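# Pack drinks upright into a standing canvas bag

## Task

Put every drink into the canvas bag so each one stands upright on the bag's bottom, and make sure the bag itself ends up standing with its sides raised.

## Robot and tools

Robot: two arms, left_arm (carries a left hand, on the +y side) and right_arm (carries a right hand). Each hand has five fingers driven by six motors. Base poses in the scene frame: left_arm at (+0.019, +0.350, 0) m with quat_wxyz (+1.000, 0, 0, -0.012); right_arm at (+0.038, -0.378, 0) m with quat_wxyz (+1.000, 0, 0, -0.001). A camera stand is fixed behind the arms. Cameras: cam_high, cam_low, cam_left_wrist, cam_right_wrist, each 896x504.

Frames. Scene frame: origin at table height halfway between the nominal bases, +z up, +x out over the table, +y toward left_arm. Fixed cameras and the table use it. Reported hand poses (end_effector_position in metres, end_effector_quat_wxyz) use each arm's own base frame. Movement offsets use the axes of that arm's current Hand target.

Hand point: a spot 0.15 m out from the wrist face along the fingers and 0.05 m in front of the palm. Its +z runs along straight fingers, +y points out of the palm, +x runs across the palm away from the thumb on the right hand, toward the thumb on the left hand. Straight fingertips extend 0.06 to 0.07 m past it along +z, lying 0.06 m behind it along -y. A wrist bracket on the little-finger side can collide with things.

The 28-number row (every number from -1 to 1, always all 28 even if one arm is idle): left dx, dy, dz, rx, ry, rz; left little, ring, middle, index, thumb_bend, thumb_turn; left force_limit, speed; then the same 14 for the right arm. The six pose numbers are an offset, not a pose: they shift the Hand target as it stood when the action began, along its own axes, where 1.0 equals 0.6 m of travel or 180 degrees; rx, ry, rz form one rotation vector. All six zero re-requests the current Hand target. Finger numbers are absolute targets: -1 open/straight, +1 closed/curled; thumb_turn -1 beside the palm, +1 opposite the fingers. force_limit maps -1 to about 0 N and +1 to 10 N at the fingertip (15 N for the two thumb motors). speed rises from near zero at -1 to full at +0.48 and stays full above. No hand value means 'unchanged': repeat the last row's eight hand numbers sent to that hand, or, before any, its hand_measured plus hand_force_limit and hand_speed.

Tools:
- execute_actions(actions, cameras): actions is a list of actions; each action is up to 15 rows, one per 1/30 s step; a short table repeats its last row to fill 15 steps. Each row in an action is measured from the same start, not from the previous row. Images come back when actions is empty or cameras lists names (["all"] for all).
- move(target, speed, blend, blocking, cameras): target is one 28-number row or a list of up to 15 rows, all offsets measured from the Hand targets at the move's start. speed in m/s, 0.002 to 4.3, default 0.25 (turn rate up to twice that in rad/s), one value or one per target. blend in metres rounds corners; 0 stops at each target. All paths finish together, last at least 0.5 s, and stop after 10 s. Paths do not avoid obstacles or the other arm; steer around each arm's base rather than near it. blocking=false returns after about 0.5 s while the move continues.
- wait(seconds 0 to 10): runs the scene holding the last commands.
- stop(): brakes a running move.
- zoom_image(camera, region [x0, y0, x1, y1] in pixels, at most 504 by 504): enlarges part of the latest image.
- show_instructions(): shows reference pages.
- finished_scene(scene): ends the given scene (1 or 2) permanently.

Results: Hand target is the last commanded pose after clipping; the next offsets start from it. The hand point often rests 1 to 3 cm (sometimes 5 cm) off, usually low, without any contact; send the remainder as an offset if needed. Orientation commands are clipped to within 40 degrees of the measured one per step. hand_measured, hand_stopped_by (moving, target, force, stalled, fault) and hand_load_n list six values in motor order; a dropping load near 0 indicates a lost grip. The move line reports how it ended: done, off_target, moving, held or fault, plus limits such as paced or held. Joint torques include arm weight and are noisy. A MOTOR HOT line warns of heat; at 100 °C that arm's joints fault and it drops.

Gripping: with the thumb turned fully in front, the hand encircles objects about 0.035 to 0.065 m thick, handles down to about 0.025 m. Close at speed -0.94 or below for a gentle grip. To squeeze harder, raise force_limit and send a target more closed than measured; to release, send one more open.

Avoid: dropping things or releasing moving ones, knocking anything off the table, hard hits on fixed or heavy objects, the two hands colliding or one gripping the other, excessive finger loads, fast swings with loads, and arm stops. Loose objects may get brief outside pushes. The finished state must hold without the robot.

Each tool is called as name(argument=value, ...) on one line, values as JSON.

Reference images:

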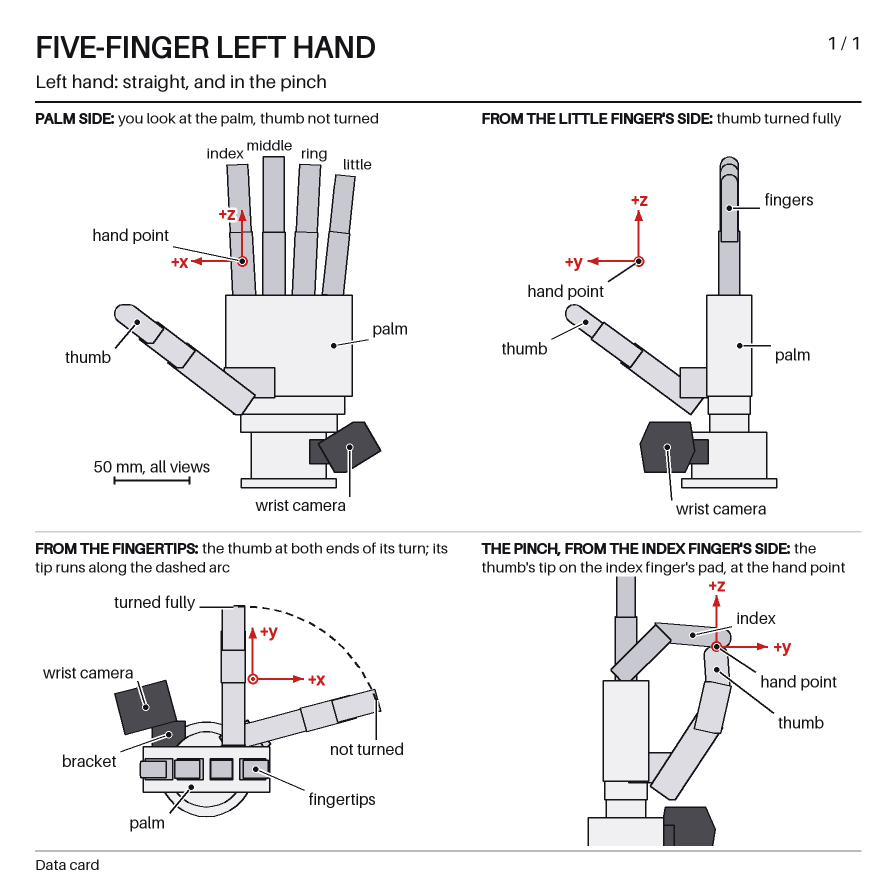

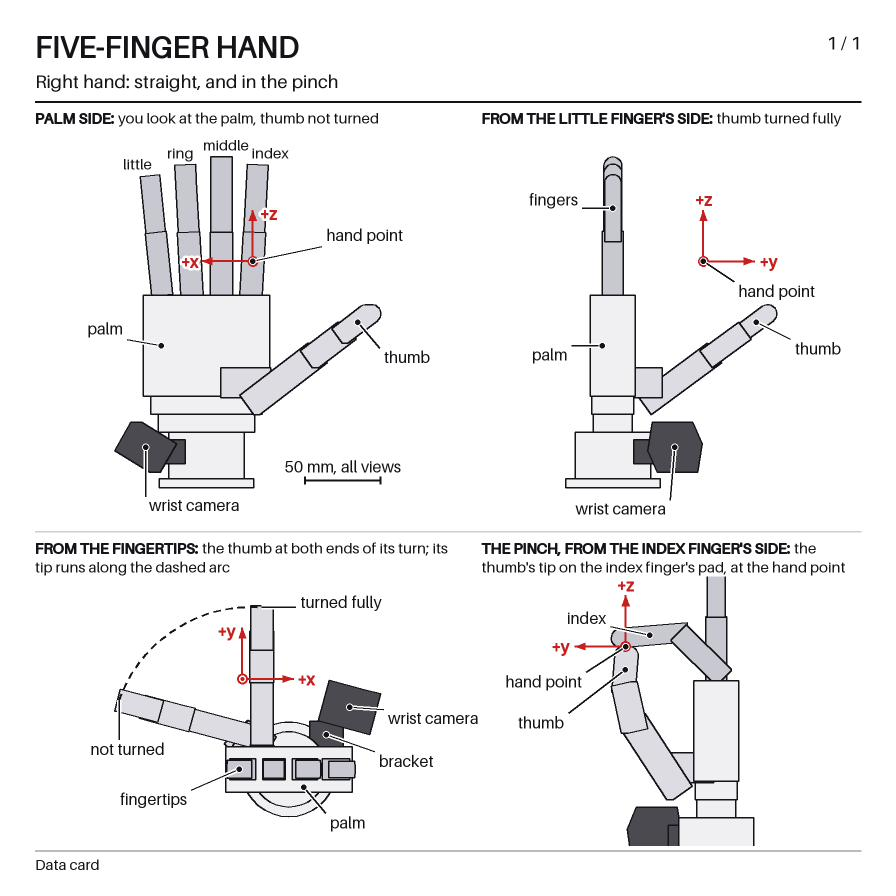

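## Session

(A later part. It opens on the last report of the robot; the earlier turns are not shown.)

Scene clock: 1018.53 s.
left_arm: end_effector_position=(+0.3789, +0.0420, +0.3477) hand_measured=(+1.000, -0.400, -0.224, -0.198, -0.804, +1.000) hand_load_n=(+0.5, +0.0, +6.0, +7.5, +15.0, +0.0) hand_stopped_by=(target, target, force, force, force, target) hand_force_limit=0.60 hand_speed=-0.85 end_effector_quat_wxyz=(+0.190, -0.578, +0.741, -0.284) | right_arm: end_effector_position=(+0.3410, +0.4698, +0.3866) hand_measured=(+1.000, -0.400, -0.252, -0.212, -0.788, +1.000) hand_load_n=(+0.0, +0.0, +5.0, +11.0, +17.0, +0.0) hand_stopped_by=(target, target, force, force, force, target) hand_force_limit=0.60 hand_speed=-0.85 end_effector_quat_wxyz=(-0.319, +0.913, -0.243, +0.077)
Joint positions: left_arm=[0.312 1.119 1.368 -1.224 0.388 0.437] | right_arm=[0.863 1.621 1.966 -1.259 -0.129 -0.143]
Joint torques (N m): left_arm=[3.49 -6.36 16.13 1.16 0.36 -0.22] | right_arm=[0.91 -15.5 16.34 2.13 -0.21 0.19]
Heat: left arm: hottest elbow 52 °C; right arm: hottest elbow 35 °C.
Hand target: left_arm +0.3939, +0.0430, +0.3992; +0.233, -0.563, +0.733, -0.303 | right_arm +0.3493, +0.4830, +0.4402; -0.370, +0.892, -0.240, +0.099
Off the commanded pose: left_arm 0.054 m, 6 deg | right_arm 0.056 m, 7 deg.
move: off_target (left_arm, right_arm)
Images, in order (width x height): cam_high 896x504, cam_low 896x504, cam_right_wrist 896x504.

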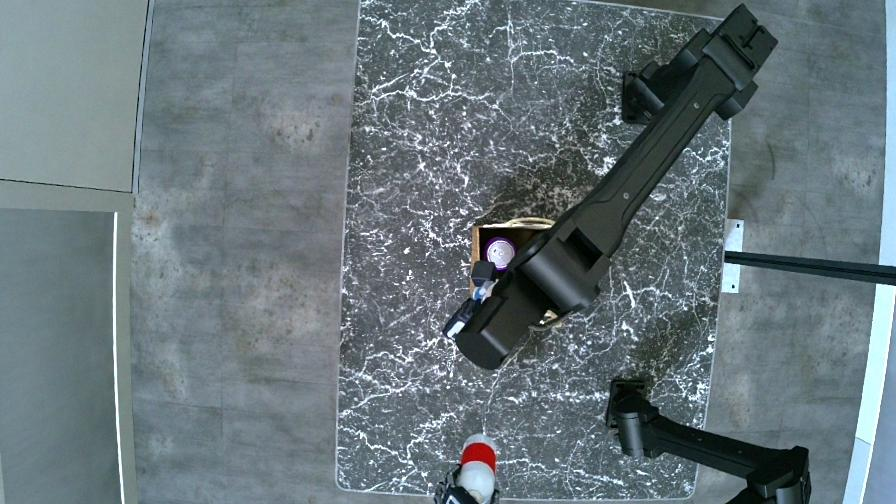

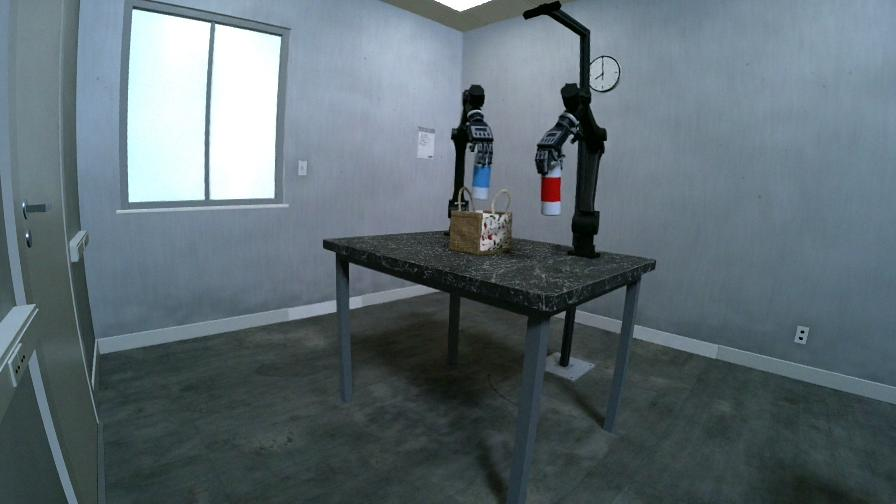

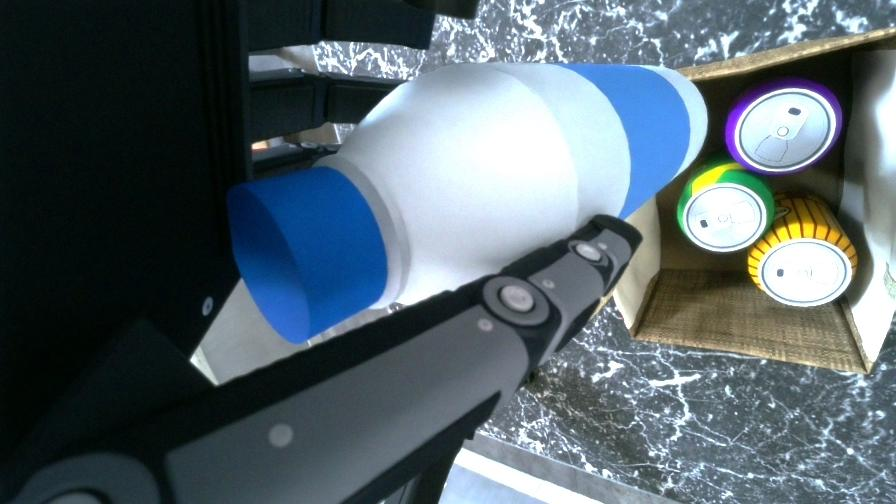

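move(target=[[0,0,0,0,0,0,1,-0.4,0.1,0.1,0.4,1,0.6,-0.85,-0.0188,0.112,-0.0177,0,0,0,1,-0.4,0.1,0.1,0.4,1,0.6,-0.85],[0,0,0,0,0,0,1,-0.4,0.1,0.1,0.4,1,0.6,-0.85,-0.0198,0.1827,0.0412,0,0,0,1,-0.4,0.1,0.1,0.4,1,0.6,-0.85]], speed=0.08, blend=0.01, cameras=["cam_right_wrist","cam_high"])

zoom_image(camera="cam_high", region=[435, 210, 585, 350])

zoom_image(camera="cam_right_wrist", region=[560, 20, 896, 400])

Scene clock: 1040.90 s.
left_arm: end_effector_position=(+0.3789, +0.0420, +0.3477) hand_measured=(+1.000, -0.400, -0.224, -0.198, -0.804, +1.000) hand_load_n=(+0.0, +0.0, +6.0, +7.5, +15.0, +0.5) hand_stopped_by=(target, target, force, force, force, target) hand_force_limit=0.60 hand_speed=-0.85 end_effector_quat_wxyz=(+0.190, -0.578, +0.741, -0.284) | right_arm: end_effector_position=(+0.3104, +0.4336, +0.3064) hand_measured=(+1.000, -0.400, -0.252, -0.212, -0.788, +1.000) hand_load_n=(+0.0, +0.0, +5.0, +10.5, +16.5, +0.0) hand_stopped_by=(target, target, force, force, force, target) hand_force_limit=0.60 hand_speed=-0.85 end_effector_quat_wxyz=(-0.328, +0.909, -0.243, +0.083)
Joint positions: left_arm=[0.312 1.119 1.368 -1.224 0.388 0.437] | right_arm=[0.863 1.427 1.523 -0.986 -0.127 -0.141]
Joint torques (N m): left_arm=[3.9 -5.95 16.2 1.05 0.35 -0.23] | right_arm=[1.14 -16.26 10.56 2.61 -0.21 0.19]
Motor temperatures (°C): left_arm=[24 27 57 24 22 23] | right_arm=[24 24 37 23 23 20]
Heat: left arm: hottest elbow 57 °C; right arm: hottest elbow 37 °C.
Hand target: left_arm +0.3939, +0.0430, +0.3992; +0.233, -0.563, +0.733, -0.303 | right_arm +0.3089, +0.4371, +0.3451; -0.370, +0.892, -0.240, +0.099
Off the commanded pose: left_arm 0.054 m, 6 deg | right_arm 0.039 m, 6 deg.
move: off_target (left_arm, right_arm)
Images, in order (width x height): cam_high 896x504, cam_right_wrist 896x504.

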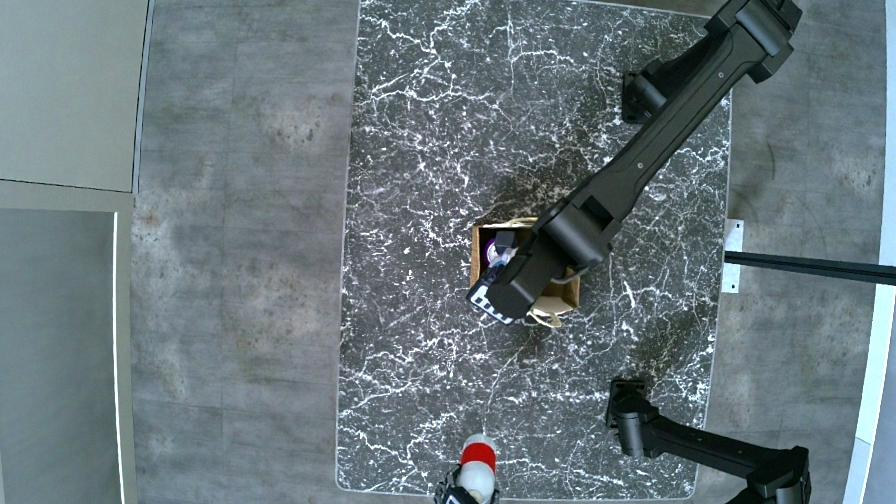

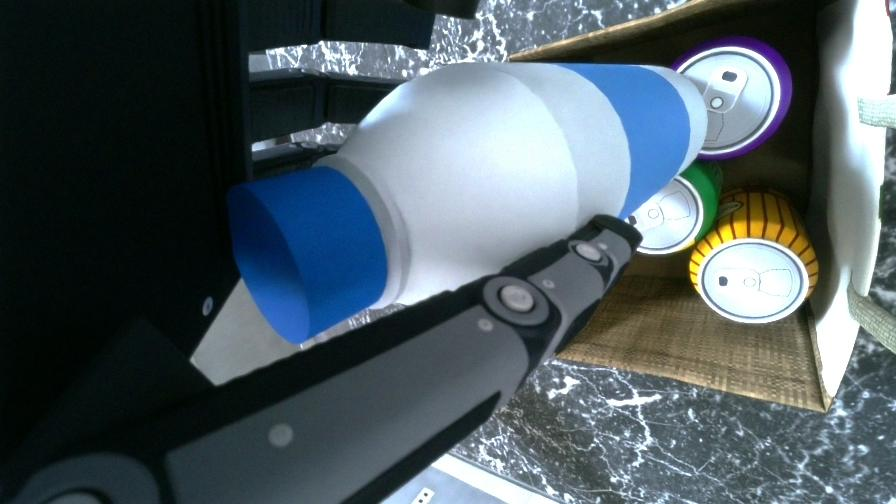

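Scaled by 3.360.

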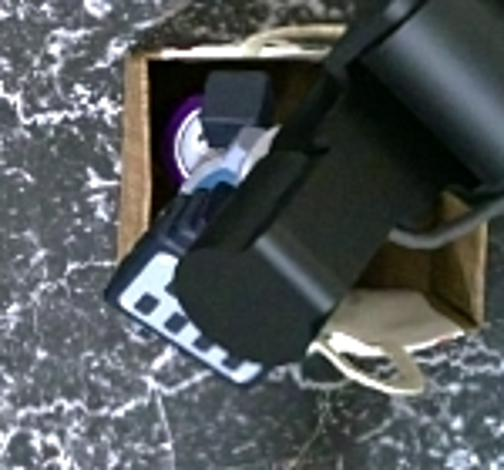

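Scaled by 1.326.

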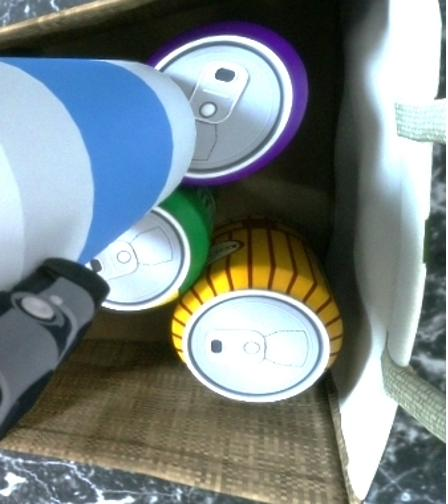

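move(target=[0,0,0,0,0,0,1,-0.4,0.1,0.1,0.4,1,0.6,-0.85,-0.0136,-0.0535,-0.0172,0.0333,0,0,1,-0.4,0.1,0.1,0.4,1,0.6,-0.85], speed=0.06, cameras=["cam_right_wrist","cam_high","cam_low"])

zoom_image(camera="cam_high", region=[435, 210, 585, 350])

zoom_image(camera="cam_low", region=[430, 80, 570, 270])

Scene clock: 1048.40 s.
left_arm: end_effector_position=(+0.3789, +0.0420, +0.3477) hand_measured=(+1.000, -0.400, -0.224, -0.198, -0.804, +1.000) hand_load_n=(+0.0, -0.5, +6.0, +7.5, +15.0, +0.0) hand_stopped_by=(target, target, force, force, force, target) hand_force_limit=0.60 hand_speed=-0.85 end_effector_quat_wxyz=(+0.190, -0.578, +0.741, -0.284) | right_arm: end_effector_position=(+0.3119, +0.4482, +0.3247) hand_measured=(+1.000, -0.400, -0.252, -0.212, -0.788, +1.000) hand_load_n=(+0.0, +0.0, +4.5, +10.5, +16.5, +0.0) hand_stopped_by=(target, target, force, force, force, target) hand_force_limit=0.60 hand_speed=-0.85 end_effector_quat_wxyz=(-0.366, +0.894, -0.241, +0.093)
Joint positions: left_arm=[0.312 1.119 1.368 -1.224 0.388 0.437] | right_arm=[0.876 1.408 1.523 -0.92 -0.127 -0.118]
Joint torques (N m): left_arm=[3.43 -6.12 16.12 1.03 0.34 -0.26] | right_arm=[1.38 -16.32 11.82 2.93 -0.21 0.2]
Motor temperatures (°C): left_arm=[24 27 58 24 22 23] | right_arm=[24 25 36 23 23 20]
Heat: left arm: hottest elbow 58 °C; right arm: hottest elbow 36 °C.
Hand target: left_arm +0.3939, +0.0430, +0.3992; +0.233, -0.563, +0.733, -0.303 | right_arm +0.3094, +0.4546, +0.3751; -0.416, +0.872, -0.234, +0.111
Off the commanded pose: left_arm 0.054 m, 6 deg | right_arm 0.051 m, 7 deg.
move: off_target (left_arm, right_arm)
Images, in order (width x height): cam_high 896x504, cam_low 896x504, cam_right_wrist 896x504.

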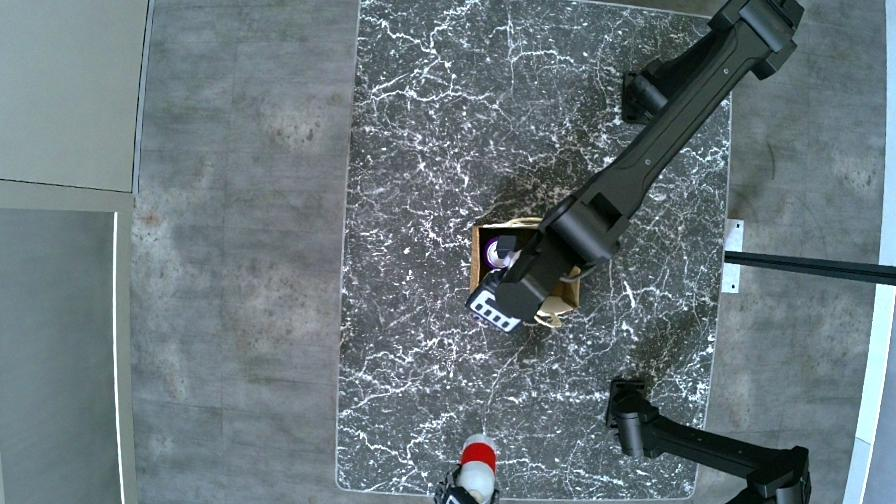

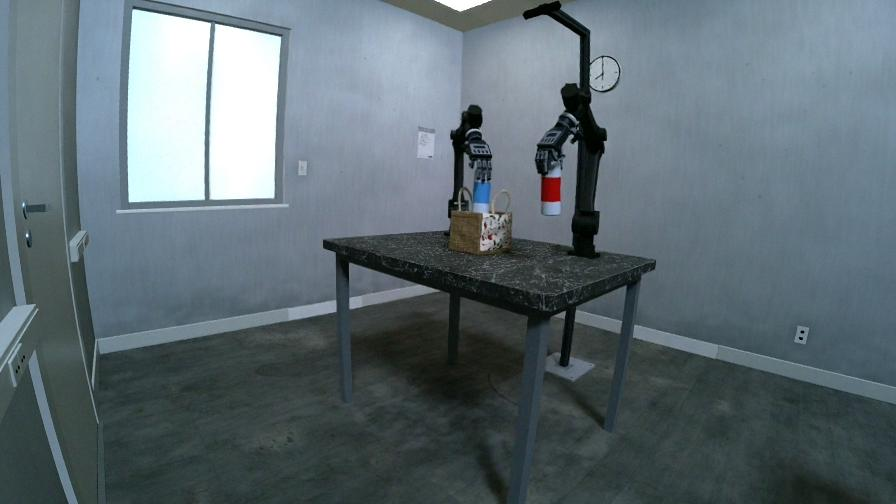

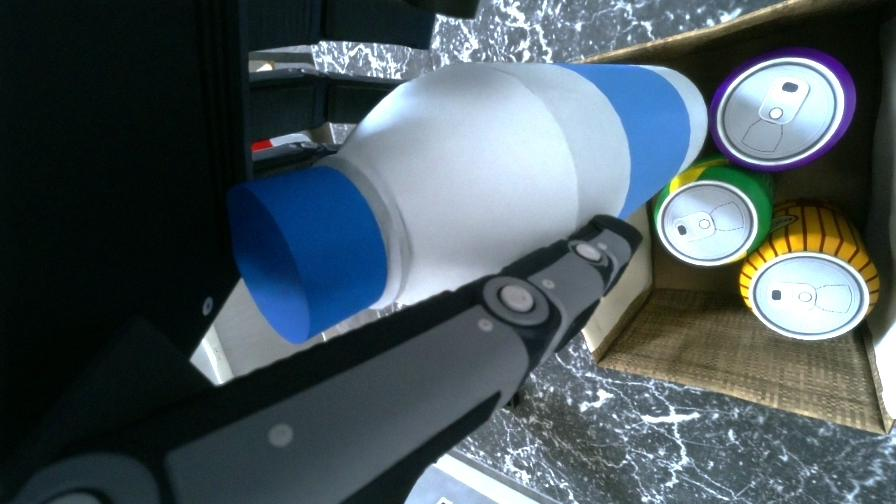

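Scaled by 3.360.

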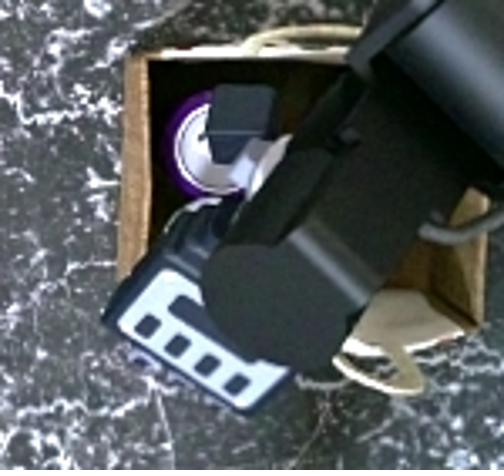

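Scaled by 2.653.

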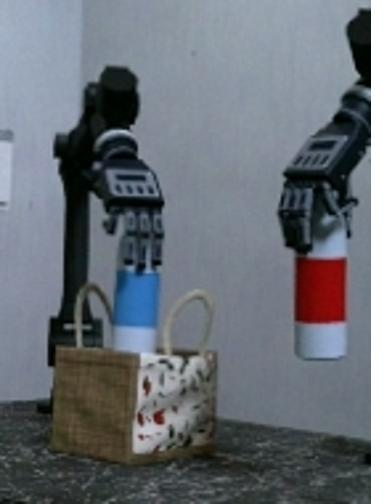

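move(target=[0,0.0589,0.0589,0,0,0,1,-0.4,0.1,0.1,0.4,1,0.6,-0.85,-0.0105,0.0103,0.0403,0.01,0,0,1,-0.4,0.1,0.1,0.4,1,0.6,-0.85], speed=0.06, cameras=["cam_right_wrist","cam_high"])

zoom_image(camera="cam_high", region=[435, 210, 585, 350])

Scene clock: 1067.47 s.
left_arm: end_effector_position=(+0.3924, +0.0466, +0.3307) hand_measured=(+1.000, -0.400, -0.224, -0.198, -0.804, +1.000) hand_load_n=(+0.0, +0.0, +5.5, +7.5, +15.0, +0.5) hand_stopped_by=(target, target, force, force, force, target) hand_force_limit=0.60 hand_speed=-0.85 end_effector_quat_wxyz=(+0.208, -0.572, +0.739, -0.290) | right_arm: end_effector_position=(+0.3138, +0.4628, +0.3157) hand_measured=(+1.000, -0.400, -0.252, -0.212, -0.788, +1.000) hand_load_n=(+0.0, +0.0, +4.0, +10.0, +17.0, +0.0) hand_stopped_by=(target, target, force, force, force, target) hand_force_limit=0.60 hand_speed=-0.85 end_effector_quat_wxyz=(-0.387, +0.885, -0.238, +0.102)
Joint positions: left_arm=[0.312 1.119 1.313 -1.13 0.387 0.437] | right_arm=[0.892 1.407 1.479 -0.826 -0.116 -0.104]
Joint torques (N m): left_arm=[3.66 -8.35 9.48 2.41 0.39 -0.28] | right_arm=[1.55 -15.44 10.84 3.25 -0.2 0.21]
Motor temperatures (°C): left_arm=[24 27 61 24 22 23] | right_arm=[24 25 35 23 23 20]
Heat: left arm: hottest elbow 61 °C; right arm: hottest elbow 35 °C.
Hand target: left_arm +0.3939, +0.0430, +0.3491; +0.233, -0.563, +0.733, -0.303 | right_arm +0.3116, +0.4707, +0.3553; -0.430, +0.865, -0.232, +0.115
Off the commanded pose: left_arm 0.019 m, 4 deg | right_arm 0.040 m, 6 deg.
move: off_target (left_arm, right_arm)
Images, in order (width x height): cam_high 896x504, cam_right_wrist 896x504.

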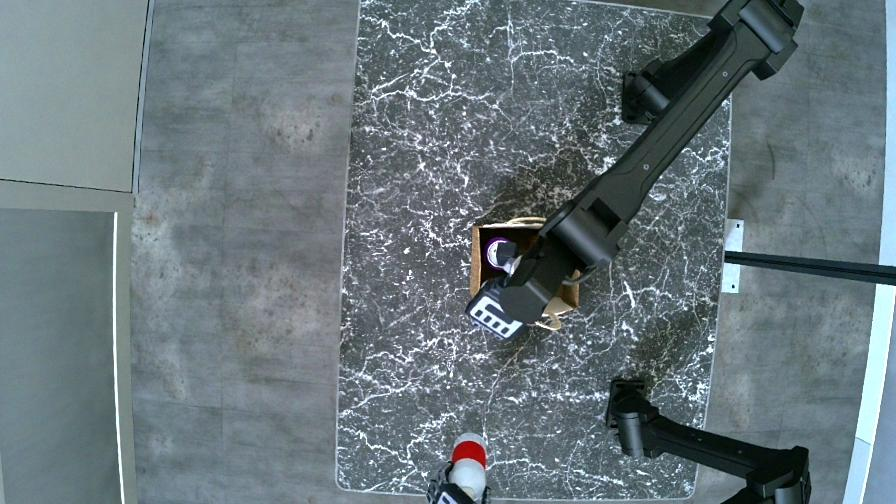

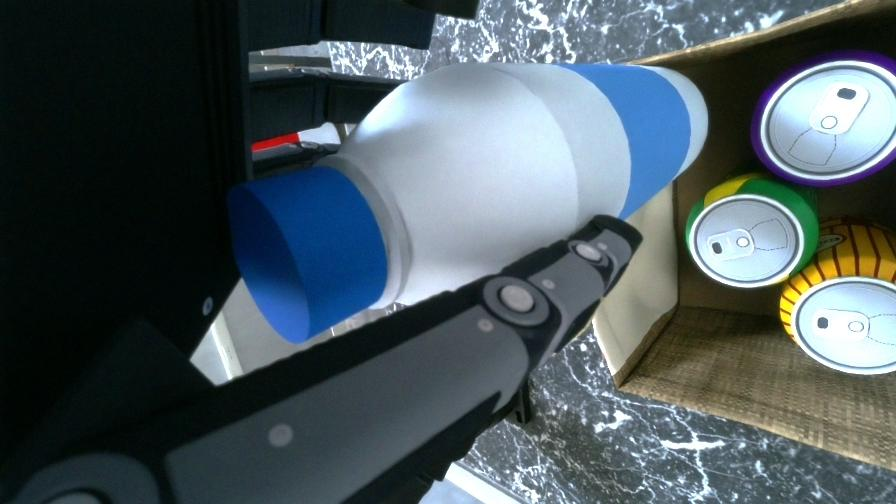

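Scaled by 3.360.

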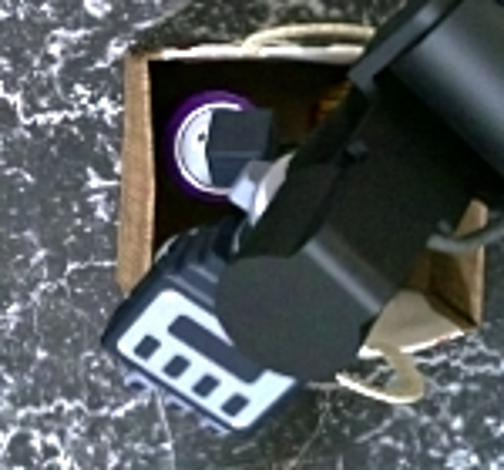

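move(target=[0,0,0,0,0,0,1,-0.4,0.1,0.1,0.4,1,0.6,-0.85,-0.0033,0.0363,0.0348,-0.008,0,0,1,-0.4,0.1,0.1,0.4,1,0.6,-0.85], speed=0.05, cameras=["cam_right_wrist","cam_high"])

zoom_image(camera="cam_right_wrist", region=[560, 20, 896, 400])

Scene clock: 1078.47 s.
left_arm: end_effector_position=(+0.3924, +0.0466, +0.3307) hand_measured=(+1.000, -0.400, -0.224, -0.198, -0.804, +1.000) hand_load_n=(+0.0, +0.0, +6.0, +7.5, +15.0, +0.0) hand_stopped_by=(target, target, force, force, force, target) hand_force_limit=0.60 hand_speed=-0.85 end_effector_quat_wxyz=(+0.208, -0.572, +0.739, -0.290) | right_arm: end_effector_position=(+0.3116, +0.4637, +0.2951) hand_measured=(+1.000, -0.400, -0.252, -0.212, -0.788, +1.000) hand_load_n=(+0.5, +0.0, +4.0, +10.5, +17.0, +0.0) hand_stopped_by=(target, target, force, force, force, target) hand_force_limit=0.60 hand_speed=-0.85 end_effector_quat_wxyz=(-0.383, +0.887, -0.238, +0.102)
Joint positions: left_arm=[0.312 1.119 1.313 -1.13 0.387 0.437] | right_arm=[0.898 1.407 1.428 -0.782 -0.109 -0.102]
Joint torques (N m): left_arm=[3.37 -8.64 9.62 2.33 0.33 -0.23] | right_arm=[1.55 -13.98 10.86 3.28 -0.19 0.21]
Motor temperatures (°C): left_arm=[24 27 59 24 22 23] | right_arm=[24 25 35 23 23 20]
Heat: left arm: hottest elbow 59 °C; right arm: hottest elbow 35 °C.
Hand target: left_arm +0.3939, +0.0430, +0.3491; +0.233, -0.563, +0.733, -0.303 | right_arm +0.3116, +0.4746, +0.3253; -0.419, +0.870, -0.234, +0.112
Off the commanded pose: left_arm 0.019 m, 4 deg | right_arm 0.032 m, 5 deg.
move: off_target (left_arm, right_arm)
Images, in order (width x height): cam_high 896x504, cam_right_wrist 896x504.

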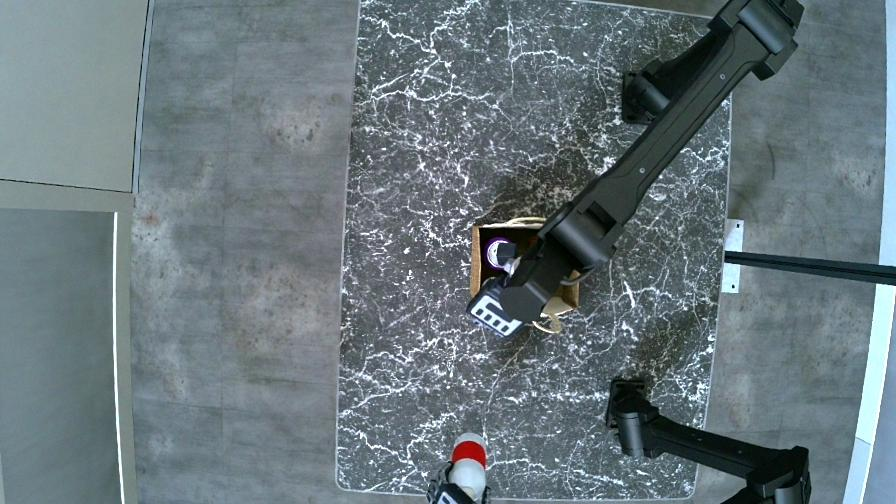

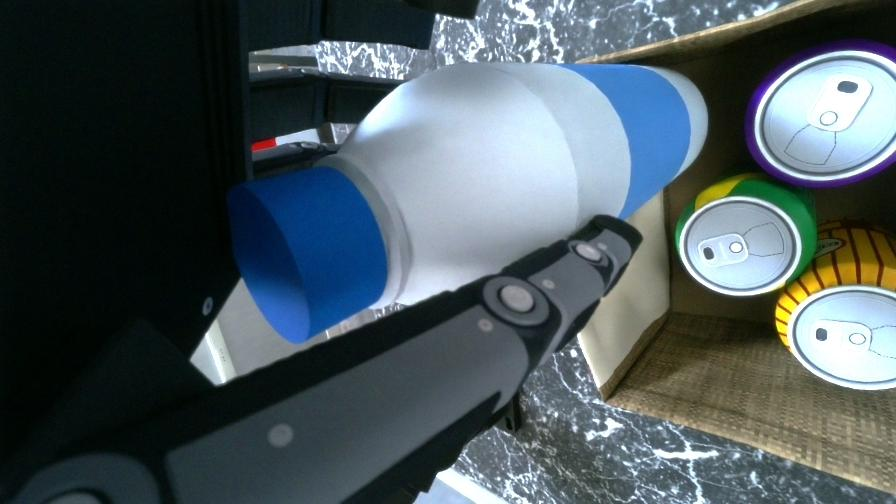

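Scaled by 1.326.

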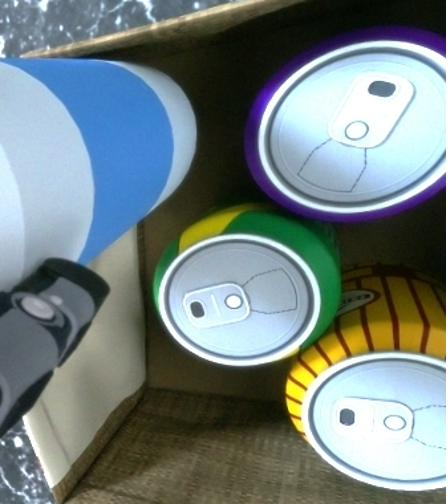

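move(target=[0,0,0,0,0,0,1,-0.4,0.1,0.1,0.4,1,0.6,-0.85,0.0087,0.0805,0.0594,-0.012,0,0,1,-0.4,0.1,0.1,0.4,1,0.6,-0.85], speed=0.05, cameras=["cam_right_wrist","cam_high"])

zoom_image(camera="cam_high", region=[435, 210, 585, 350])

Scene clock: 1094.10 s.
left_arm: end_effector_position=(+0.3924, +0.0466, +0.3307) hand_measured=(+1.000, -0.400, -0.224, -0.198, -0.804, +1.000) hand_load_n=(+0.0, -0.5, +6.0, +7.5, +15.0, +0.0) hand_stopped_by=(target, target, force, force, force, target) hand_force_limit=0.60 hand_speed=-0.85 end_effector_quat_wxyz=(+0.208, -0.572, +0.739, -0.290) | right_arm: end_effector_position=(+0.3082, +0.4595, +0.2444) hand_measured=(+1.000, -0.400, -0.252, -0.212, -0.788, +1.000) hand_load_n=(+0.0, +0.0, +4.0, +10.0, +17.0, +0.0) hand_stopped_by=(target, target, force, force, force, target) hand_force_limit=0.60 hand_speed=-0.85 end_effector_quat_wxyz=(-0.374, +0.891, -0.240, +0.098)
Joint positions: left_arm=[0.312 1.119 1.313 -1.13 0.387 0.437] | right_arm=[0.898 1.411 1.307 -0.679 -0.109 -0.102]
Joint torques (N m): left_arm=[3.6 -7.41 9.5 2.47 0.36 -0.24] | right_arm=[0.79 -12.51 10.66 3.14 -0.3 0.11]
Motor temperatures (°C): left_arm=[24 28 57 24 22 23] | right_arm=[24 25 34 23 23 20]
Heat: left arm: hottest elbow 57 °C; right arm: hottest elbow 34 °C.
Hand target: left_arm +0.3939, +0.0430, +0.3491; +0.233, -0.563, +0.733, -0.303 | right_arm +0.3150, +0.4701, +0.2652; -0.402, +0.878, -0.236, +0.108
Off the commanded pose: left_arm 0.019 m, 4 deg | right_arm 0.024 m, 4 deg.
move: off_target (left_arm, right_arm)
Images, in order (width x height): cam_high 896x504, cam_right_wrist 896x504.

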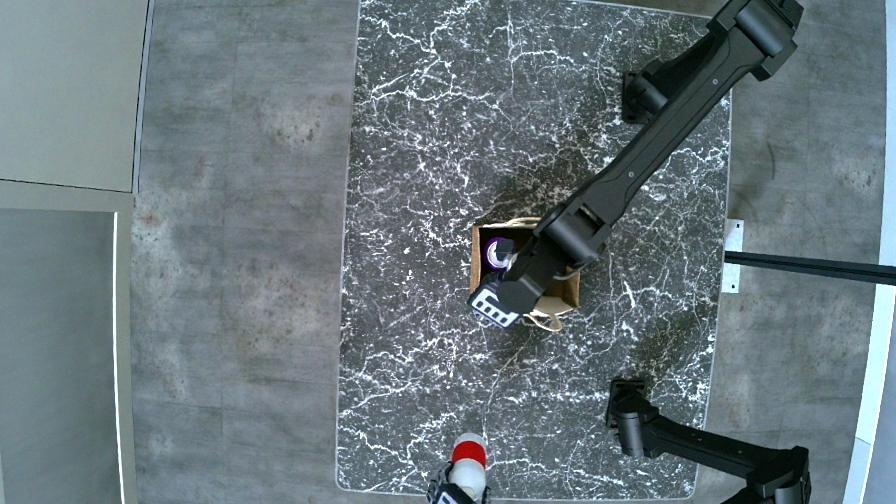

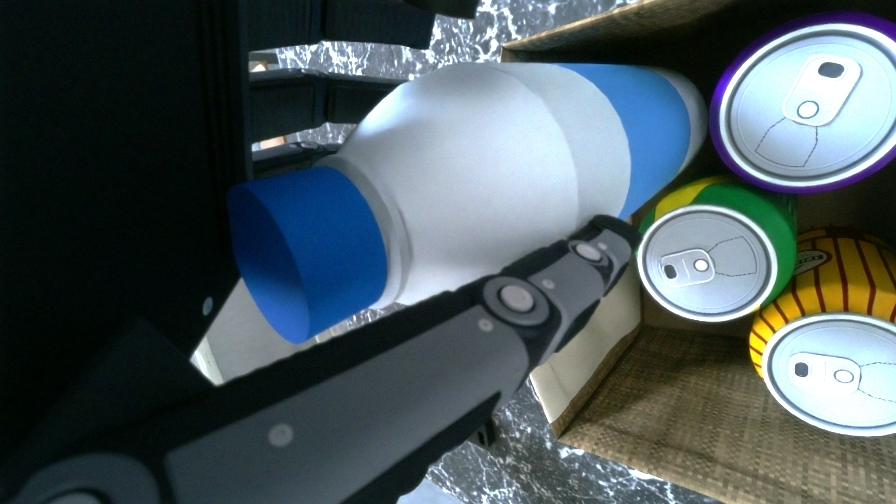

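Scaled by 3.360.

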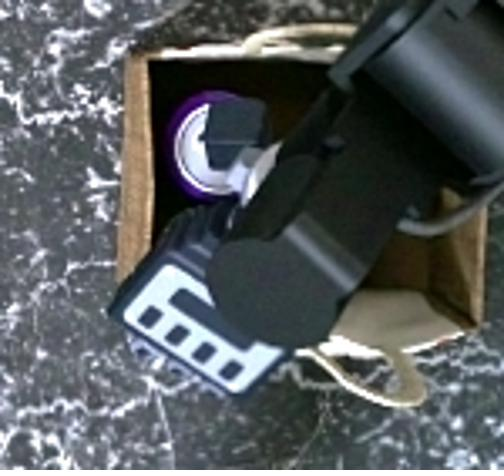

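move(target=[0,0,0,0,0,0,1,-0.4,0.1,0.1,0.4,1,0.6,-0.85,0.0043,0.0615,0.0563,-0.006,0,0,1,-0.4,0.1,0.1,0.4,1,0.6,-0.85], speed=0.05, cameras=["cam_right_wrist","cam_high"])

zoom_image(camera="cam_high", region=[435, 210, 585, 350])

Scene clock: 1099.63 s.
left_arm: end_effector_position=(+0.3924, +0.0466, +0.3307) hand_measured=(+1.000, -0.400, -0.224, -0.198, -0.804, +1.000) hand_load_n=(+0.0, +0.0, +5.5, +7.5, +15.0, +0.0) hand_stopped_by=(target, target, force, force, force, target) hand_force_limit=0.60 hand_speed=-0.85 end_effector_quat_wxyz=(+0.208, -0.572, +0.739, -0.290) | right_arm: end_effector_position=(+0.3098, +0.4614, +0.2006) hand_measured=(+1.000, -0.400, -0.252, -0.212, -0.788, +1.000) hand_load_n=(+0.0, -1.0, +4.0, +10.5, +17.0, +0.0) hand_stopped_by=(target, target, force, force, force, target) hand_force_limit=0.60 hand_speed=-0.85 end_effector_quat_wxyz=(-0.371, +0.892, -0.240, +0.097)
Joint positions: left_arm=[0.312 1.119 1.313 -1.13 0.387 0.437] | right_arm=[0.898 1.439 1.222 -0.573 -0.109 -0.102]
Joint torques (N m): left_arm=[3.43 -7.65 9.59 2.26 0.34 -0.23] | right_arm=[0.5 -12.4 10.03 3.06 -0.33 0.07]
Motor temperatures (°C): left_arm=[24 28 57 24 22 23] | right_arm=[24 25 35 23 23 20]
Heat: left arm: hottest elbow 57 °C; right arm: hottest elbow 35 °C.
Hand target: left_arm +0.3939, +0.0430, +0.3491; +0.233, -0.563, +0.733, -0.303 | right_arm +0.3179, +0.4701, +0.2153; -0.394, +0.882, -0.237, +0.105
Off the commanded pose: left_arm 0.019 m, 4 deg | right_arm 0.019 m, 3 deg.
move: off_target (left_arm, right_arm)
Images, in order (width x height): cam_high 896x504, cam_right_wrist 896x504.

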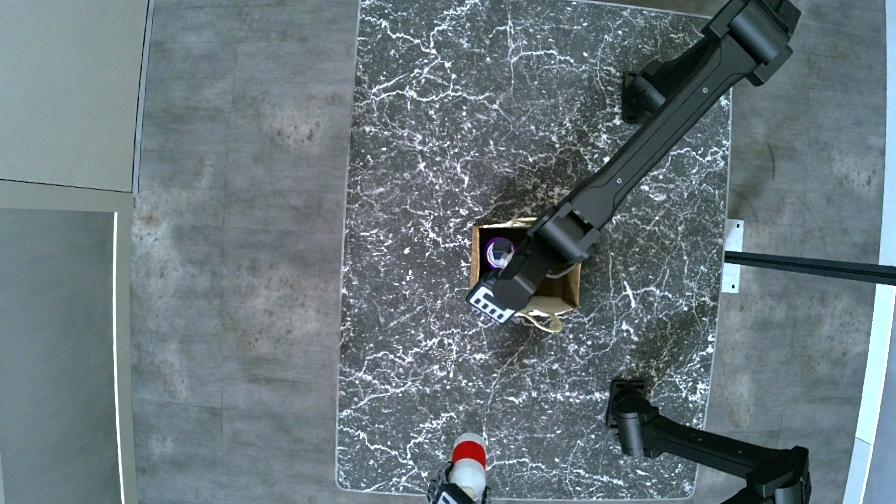

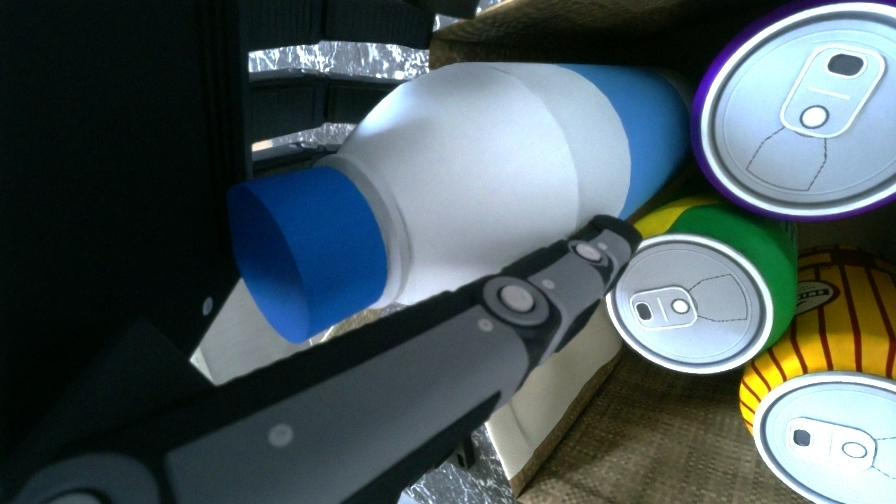

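Scaled by 3.360.

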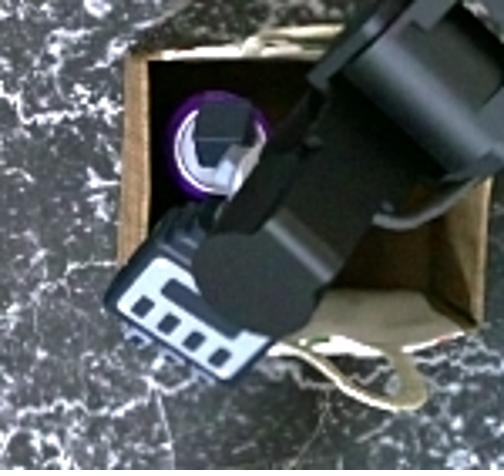

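move(target=[0,0,0,0,0,0,1,-0.4,0.1,0.1,0.4,1,0.6,-0.85,0.0,0.0315,0.0275,-0.004,0,0,1,-0.4,0.1,0.1,0.4,1,0.6,-0.85], speed=0.05, cameras=["cam_right_wrist","cam_low"])

zoom_image(camera="cam_low", region=[430, 80, 570, 270])

Scene clock: 1102.83 s.
left_arm: end_effector_position=(+0.3924, +0.0466, +0.3307) hand_measured=(+1.000, -0.400, -0.224, -0.198, -0.804, +1.000) hand_load_n=(+0.0, +0.0, +6.0, +7.5, +15.0, +0.5) hand_stopped_by=(target, target, force, force, force, target) hand_force_limit=0.60 hand_speed=-0.85 end_effector_quat_wxyz=(+0.208, -0.572, +0.739, -0.290) | right_arm: end_effector_position=(+0.3120, +0.4641, +0.1937) hand_measured=(+1.000, -0.400, -0.252, -0.212, -0.788, +1.000) hand_load_n=(+0.0, -1.0, +0.0, +7.0, +17.5, +0.5) hand_stopped_by=(target, target, force, force, force, target) hand_force_limit=0.60 hand_speed=-0.85 end_effector_quat_wxyz=(-0.382, +0.887, -0.238, +0.102)
Joint positions: left_arm=[0.312 1.119 1.313 -1.13 0.387 0.437] | right_arm=[0.898 1.439 1.194 -0.518 -0.109 -0.102]
Joint torques (N m): left_arm=[3.9 -7.88 9.62 2.22 0.39 -0.24] | right_arm=[0.5 -10.4 9.03 2.8 -0.26 0.07]
Motor temperatures (°C): left_arm=[24 28 56 24 22 23] | right_arm=[24 25 35 23 23 20]
Heat: left arm: hottest elbow 56 °C; right arm: hottest elbow 35 °C.
Hand target: left_arm +0.3939, +0.0430, +0.3491; +0.233, -0.563, +0.733, -0.303 | right_arm +0.3177, +0.4698, +0.1901; -0.389, +0.884, -0.238, +0.104
Off the commanded pose: left_arm 0.019 m, 4 deg | right_arm 0.009 m, 1 deg.
move: off_target (left_arm)
Images, in order (width x height): cam_low 896x504, cam_right_wrist 896x504.

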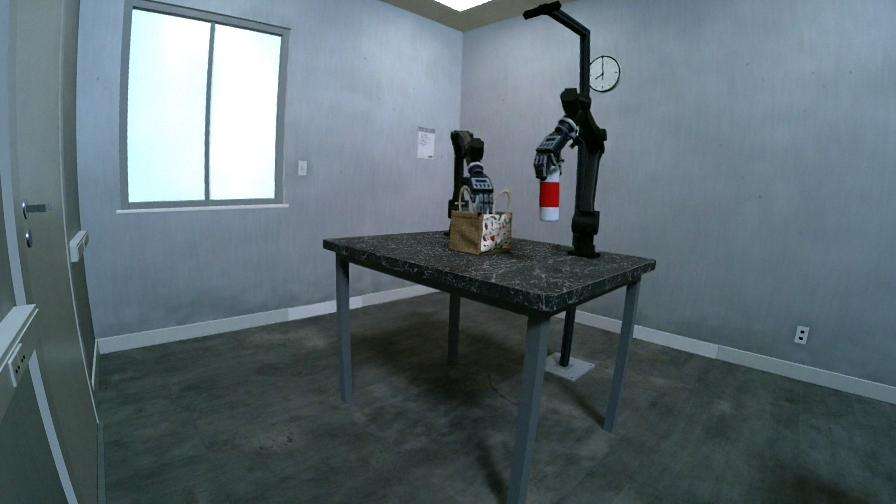

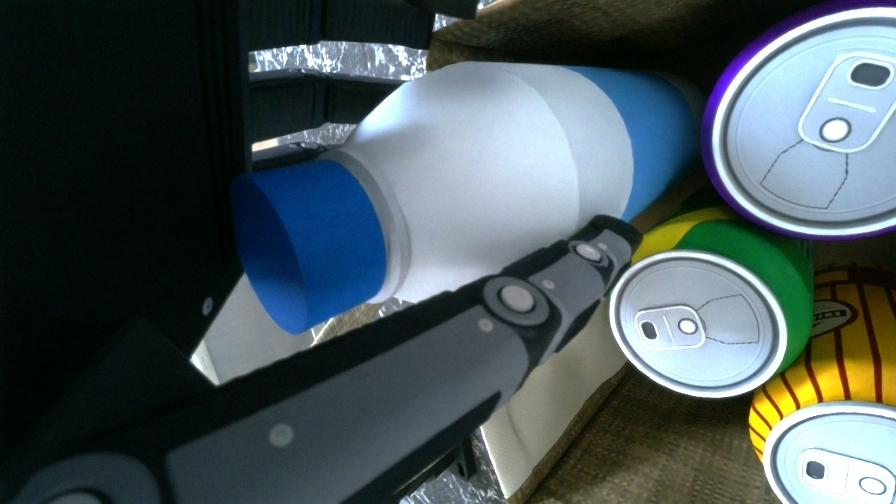

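Scaled by 2.653.

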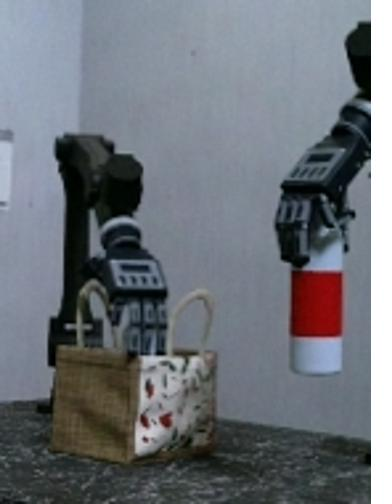

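move(target=[0,0,0,0,0,0,1,-0.4,0.1,0.1,0.4,1,0.6,-0.85,0.0,-0.0065,-0.0055,0,0,0,1,-0.4,-0.55,-0.5,0.4,1,0.6,-0.85], speed=0.05)

move(target=[0,0,0,0,0,0,1,-0.4,0.1,0.1,0.4,1,0.6,-0.85,0,0,0,0,0,0,1,-0.4,-0.55,-0.5,-1,1,0.6,-0.85], speed=0.05, cameras=["cam_right_wrist","cam_low"])

zoom_image(camera="cam_low", region=[430, 80, 570, 270])

Scene clock: 1108.07 s.
left_arm: end_effector_position=(+0.3924, +0.0466, +0.3307) hand_measured=(+1.000, -0.400, -0.224, -0.198, -0.804, +1.000) hand_load_n=(+0.0, +0.0, +6.0, +7.5, +15.0, +0.5) hand_stopped_by=(target, target, force, force, force, target) hand_force_limit=0.60 hand_speed=-0.85 end_effector_quat_wxyz=(+0.208, -0.572, +0.739, -0.290) | right_arm: end_effector_position=(+0.3091, +0.4614, +0.1903) hand_measured=(+1.000, -0.400, -0.536, -0.500, -0.784, +1.000) hand_load_n=(+0.0, +4.5, -19.0, +0.5, +1.5, +0.0) hand_stopped_by=(target, target, stalled, target, force, target) hand_force_limit=0.60 hand_speed=-0.85 end_effector_quat_wxyz=(-0.376, +0.890, -0.238, +0.098)
Joint positions: left_arm=[0.312 1.119 1.313 -1.13 0.387 0.437] | right_arm=[0.898 1.439 1.19 -0.53 -0.112 -0.103]
Joint torques (N m): left_arm=[4.07 -8.41 9.43 2.28 0.33 -0.2] | right_arm=[0.62 -10.64 10.15 2.73 -0.14 0.08]
Motor temperatures (°C): left_arm=[24 28 56 24 22 23] | right_arm=[24 25 35 23 23 20]
Heat: left arm: hottest elbow 56 °C; right arm: hottest elbow 35 °C.
Hand target: left_arm +0.3939, +0.0430, +0.3491; +0.233, -0.563, +0.733, -0.303 | right_arm +0.3179, +0.4700, +0.1953; -0.389, +0.884, -0.238, +0.104
Off the commanded pose: left_arm 0.019 m, 4 deg | right_arm 0.013 m, 2 deg.
move: off_target (left_arm, right_arm)

Scene clock: 1109.33 s.
left_arm: end_effector_position=(+0.3924, +0.0466, +0.3307) hand_measured=(+1.000, -0.400, -0.224, -0.198, -0.804, +1.000) hand_load_n=(+0.0, +0.0, +6.0, +7.5, +15.0, +0.5) hand_stopped_by=(target, target, force, force, force, target) hand_force_limit=0.60 hand_speed=-0.85 end_effector_quat_wxyz=(+0.208, -0.572, +0.739, -0.290) | right_arm: end_effector_position=(+0.3091, +0.4614, +0.1903) hand_measured=(+1.000, -0.400, -0.536, -0.500, -1.000, +1.000) hand_load_n=(+0.0, +4.0, -18.0, +0.5, +0.0, +0.0) hand_stopped_by=(target, target, stalled, target, target, target) hand_force_limit=0.60 hand_speed=-0.85 end_effector_quat_wxyz=(-0.376, +0.890, -0.238, +0.098)
Joint positions: left_arm=[0.312 1.119 1.313 -1.13 0.387 0.437] | right_arm=[0.898 1.439 1.19 -0.53 -0.112 -0.103]
Joint torques (N m): left_arm=[3.9 -8.35 9.52 2.3 0.36 -0.24] | right_arm=[0.5 -10.64 10.15 2.73 -0.15 0.07]
Motor temperatures (°C): left_arm=[24 28 56 24 22 23] | right_arm=[24 25 35 23 23 20]
Heat: left arm: hottest elbow 56 °C; right arm: hottest elbow 35 °C.
Hand target: left_arm +0.3939, +0.0430, +0.3491; +0.233, -0.563, +0.733, -0.303 | right_arm +0.3179, +0.4700, +0.1953; -0.389, +0.884, -0.238, +0.104
Off the commanded pose: left_arm 0.019 m, 4 deg | right_arm 0.013 m, 2 deg.
move: off_target (left_arm, right_arm)
Images, in order (width x height): cam_low 896x504, cam_right_wrist 896x504.

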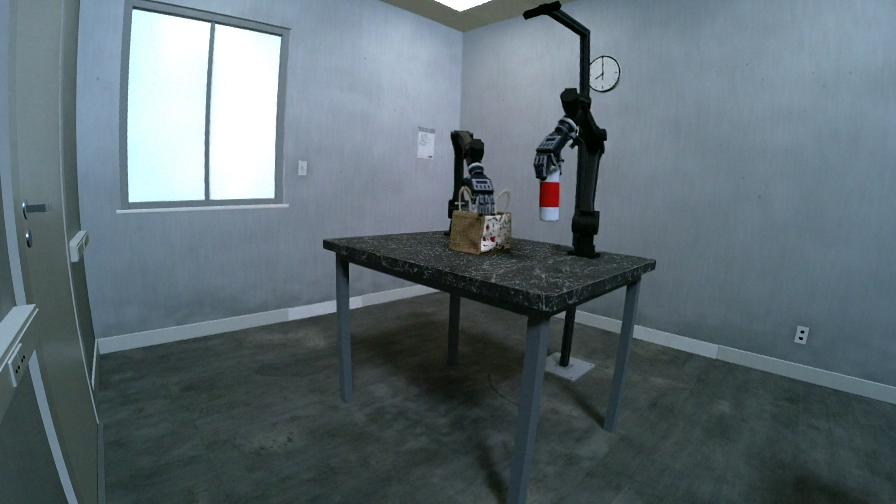

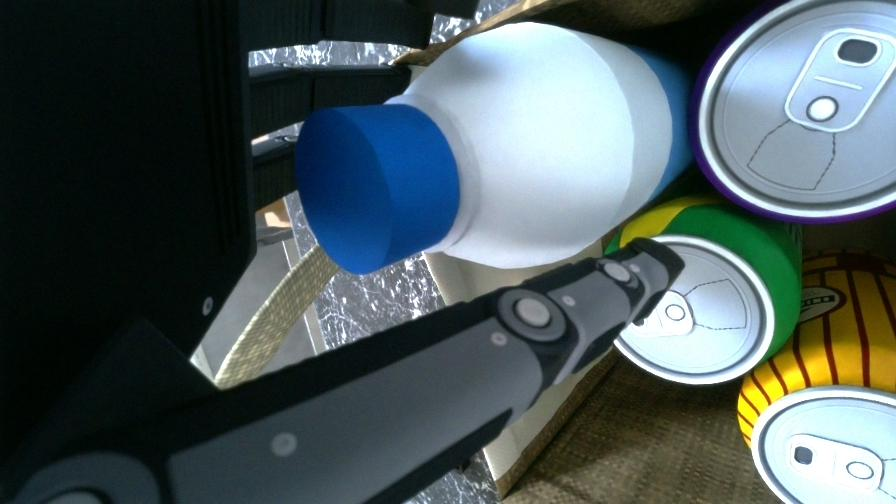

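Scaled by 2.653.

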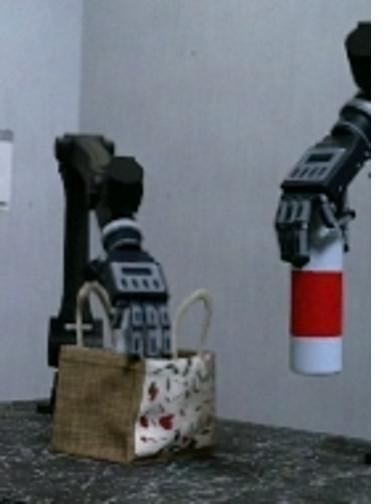

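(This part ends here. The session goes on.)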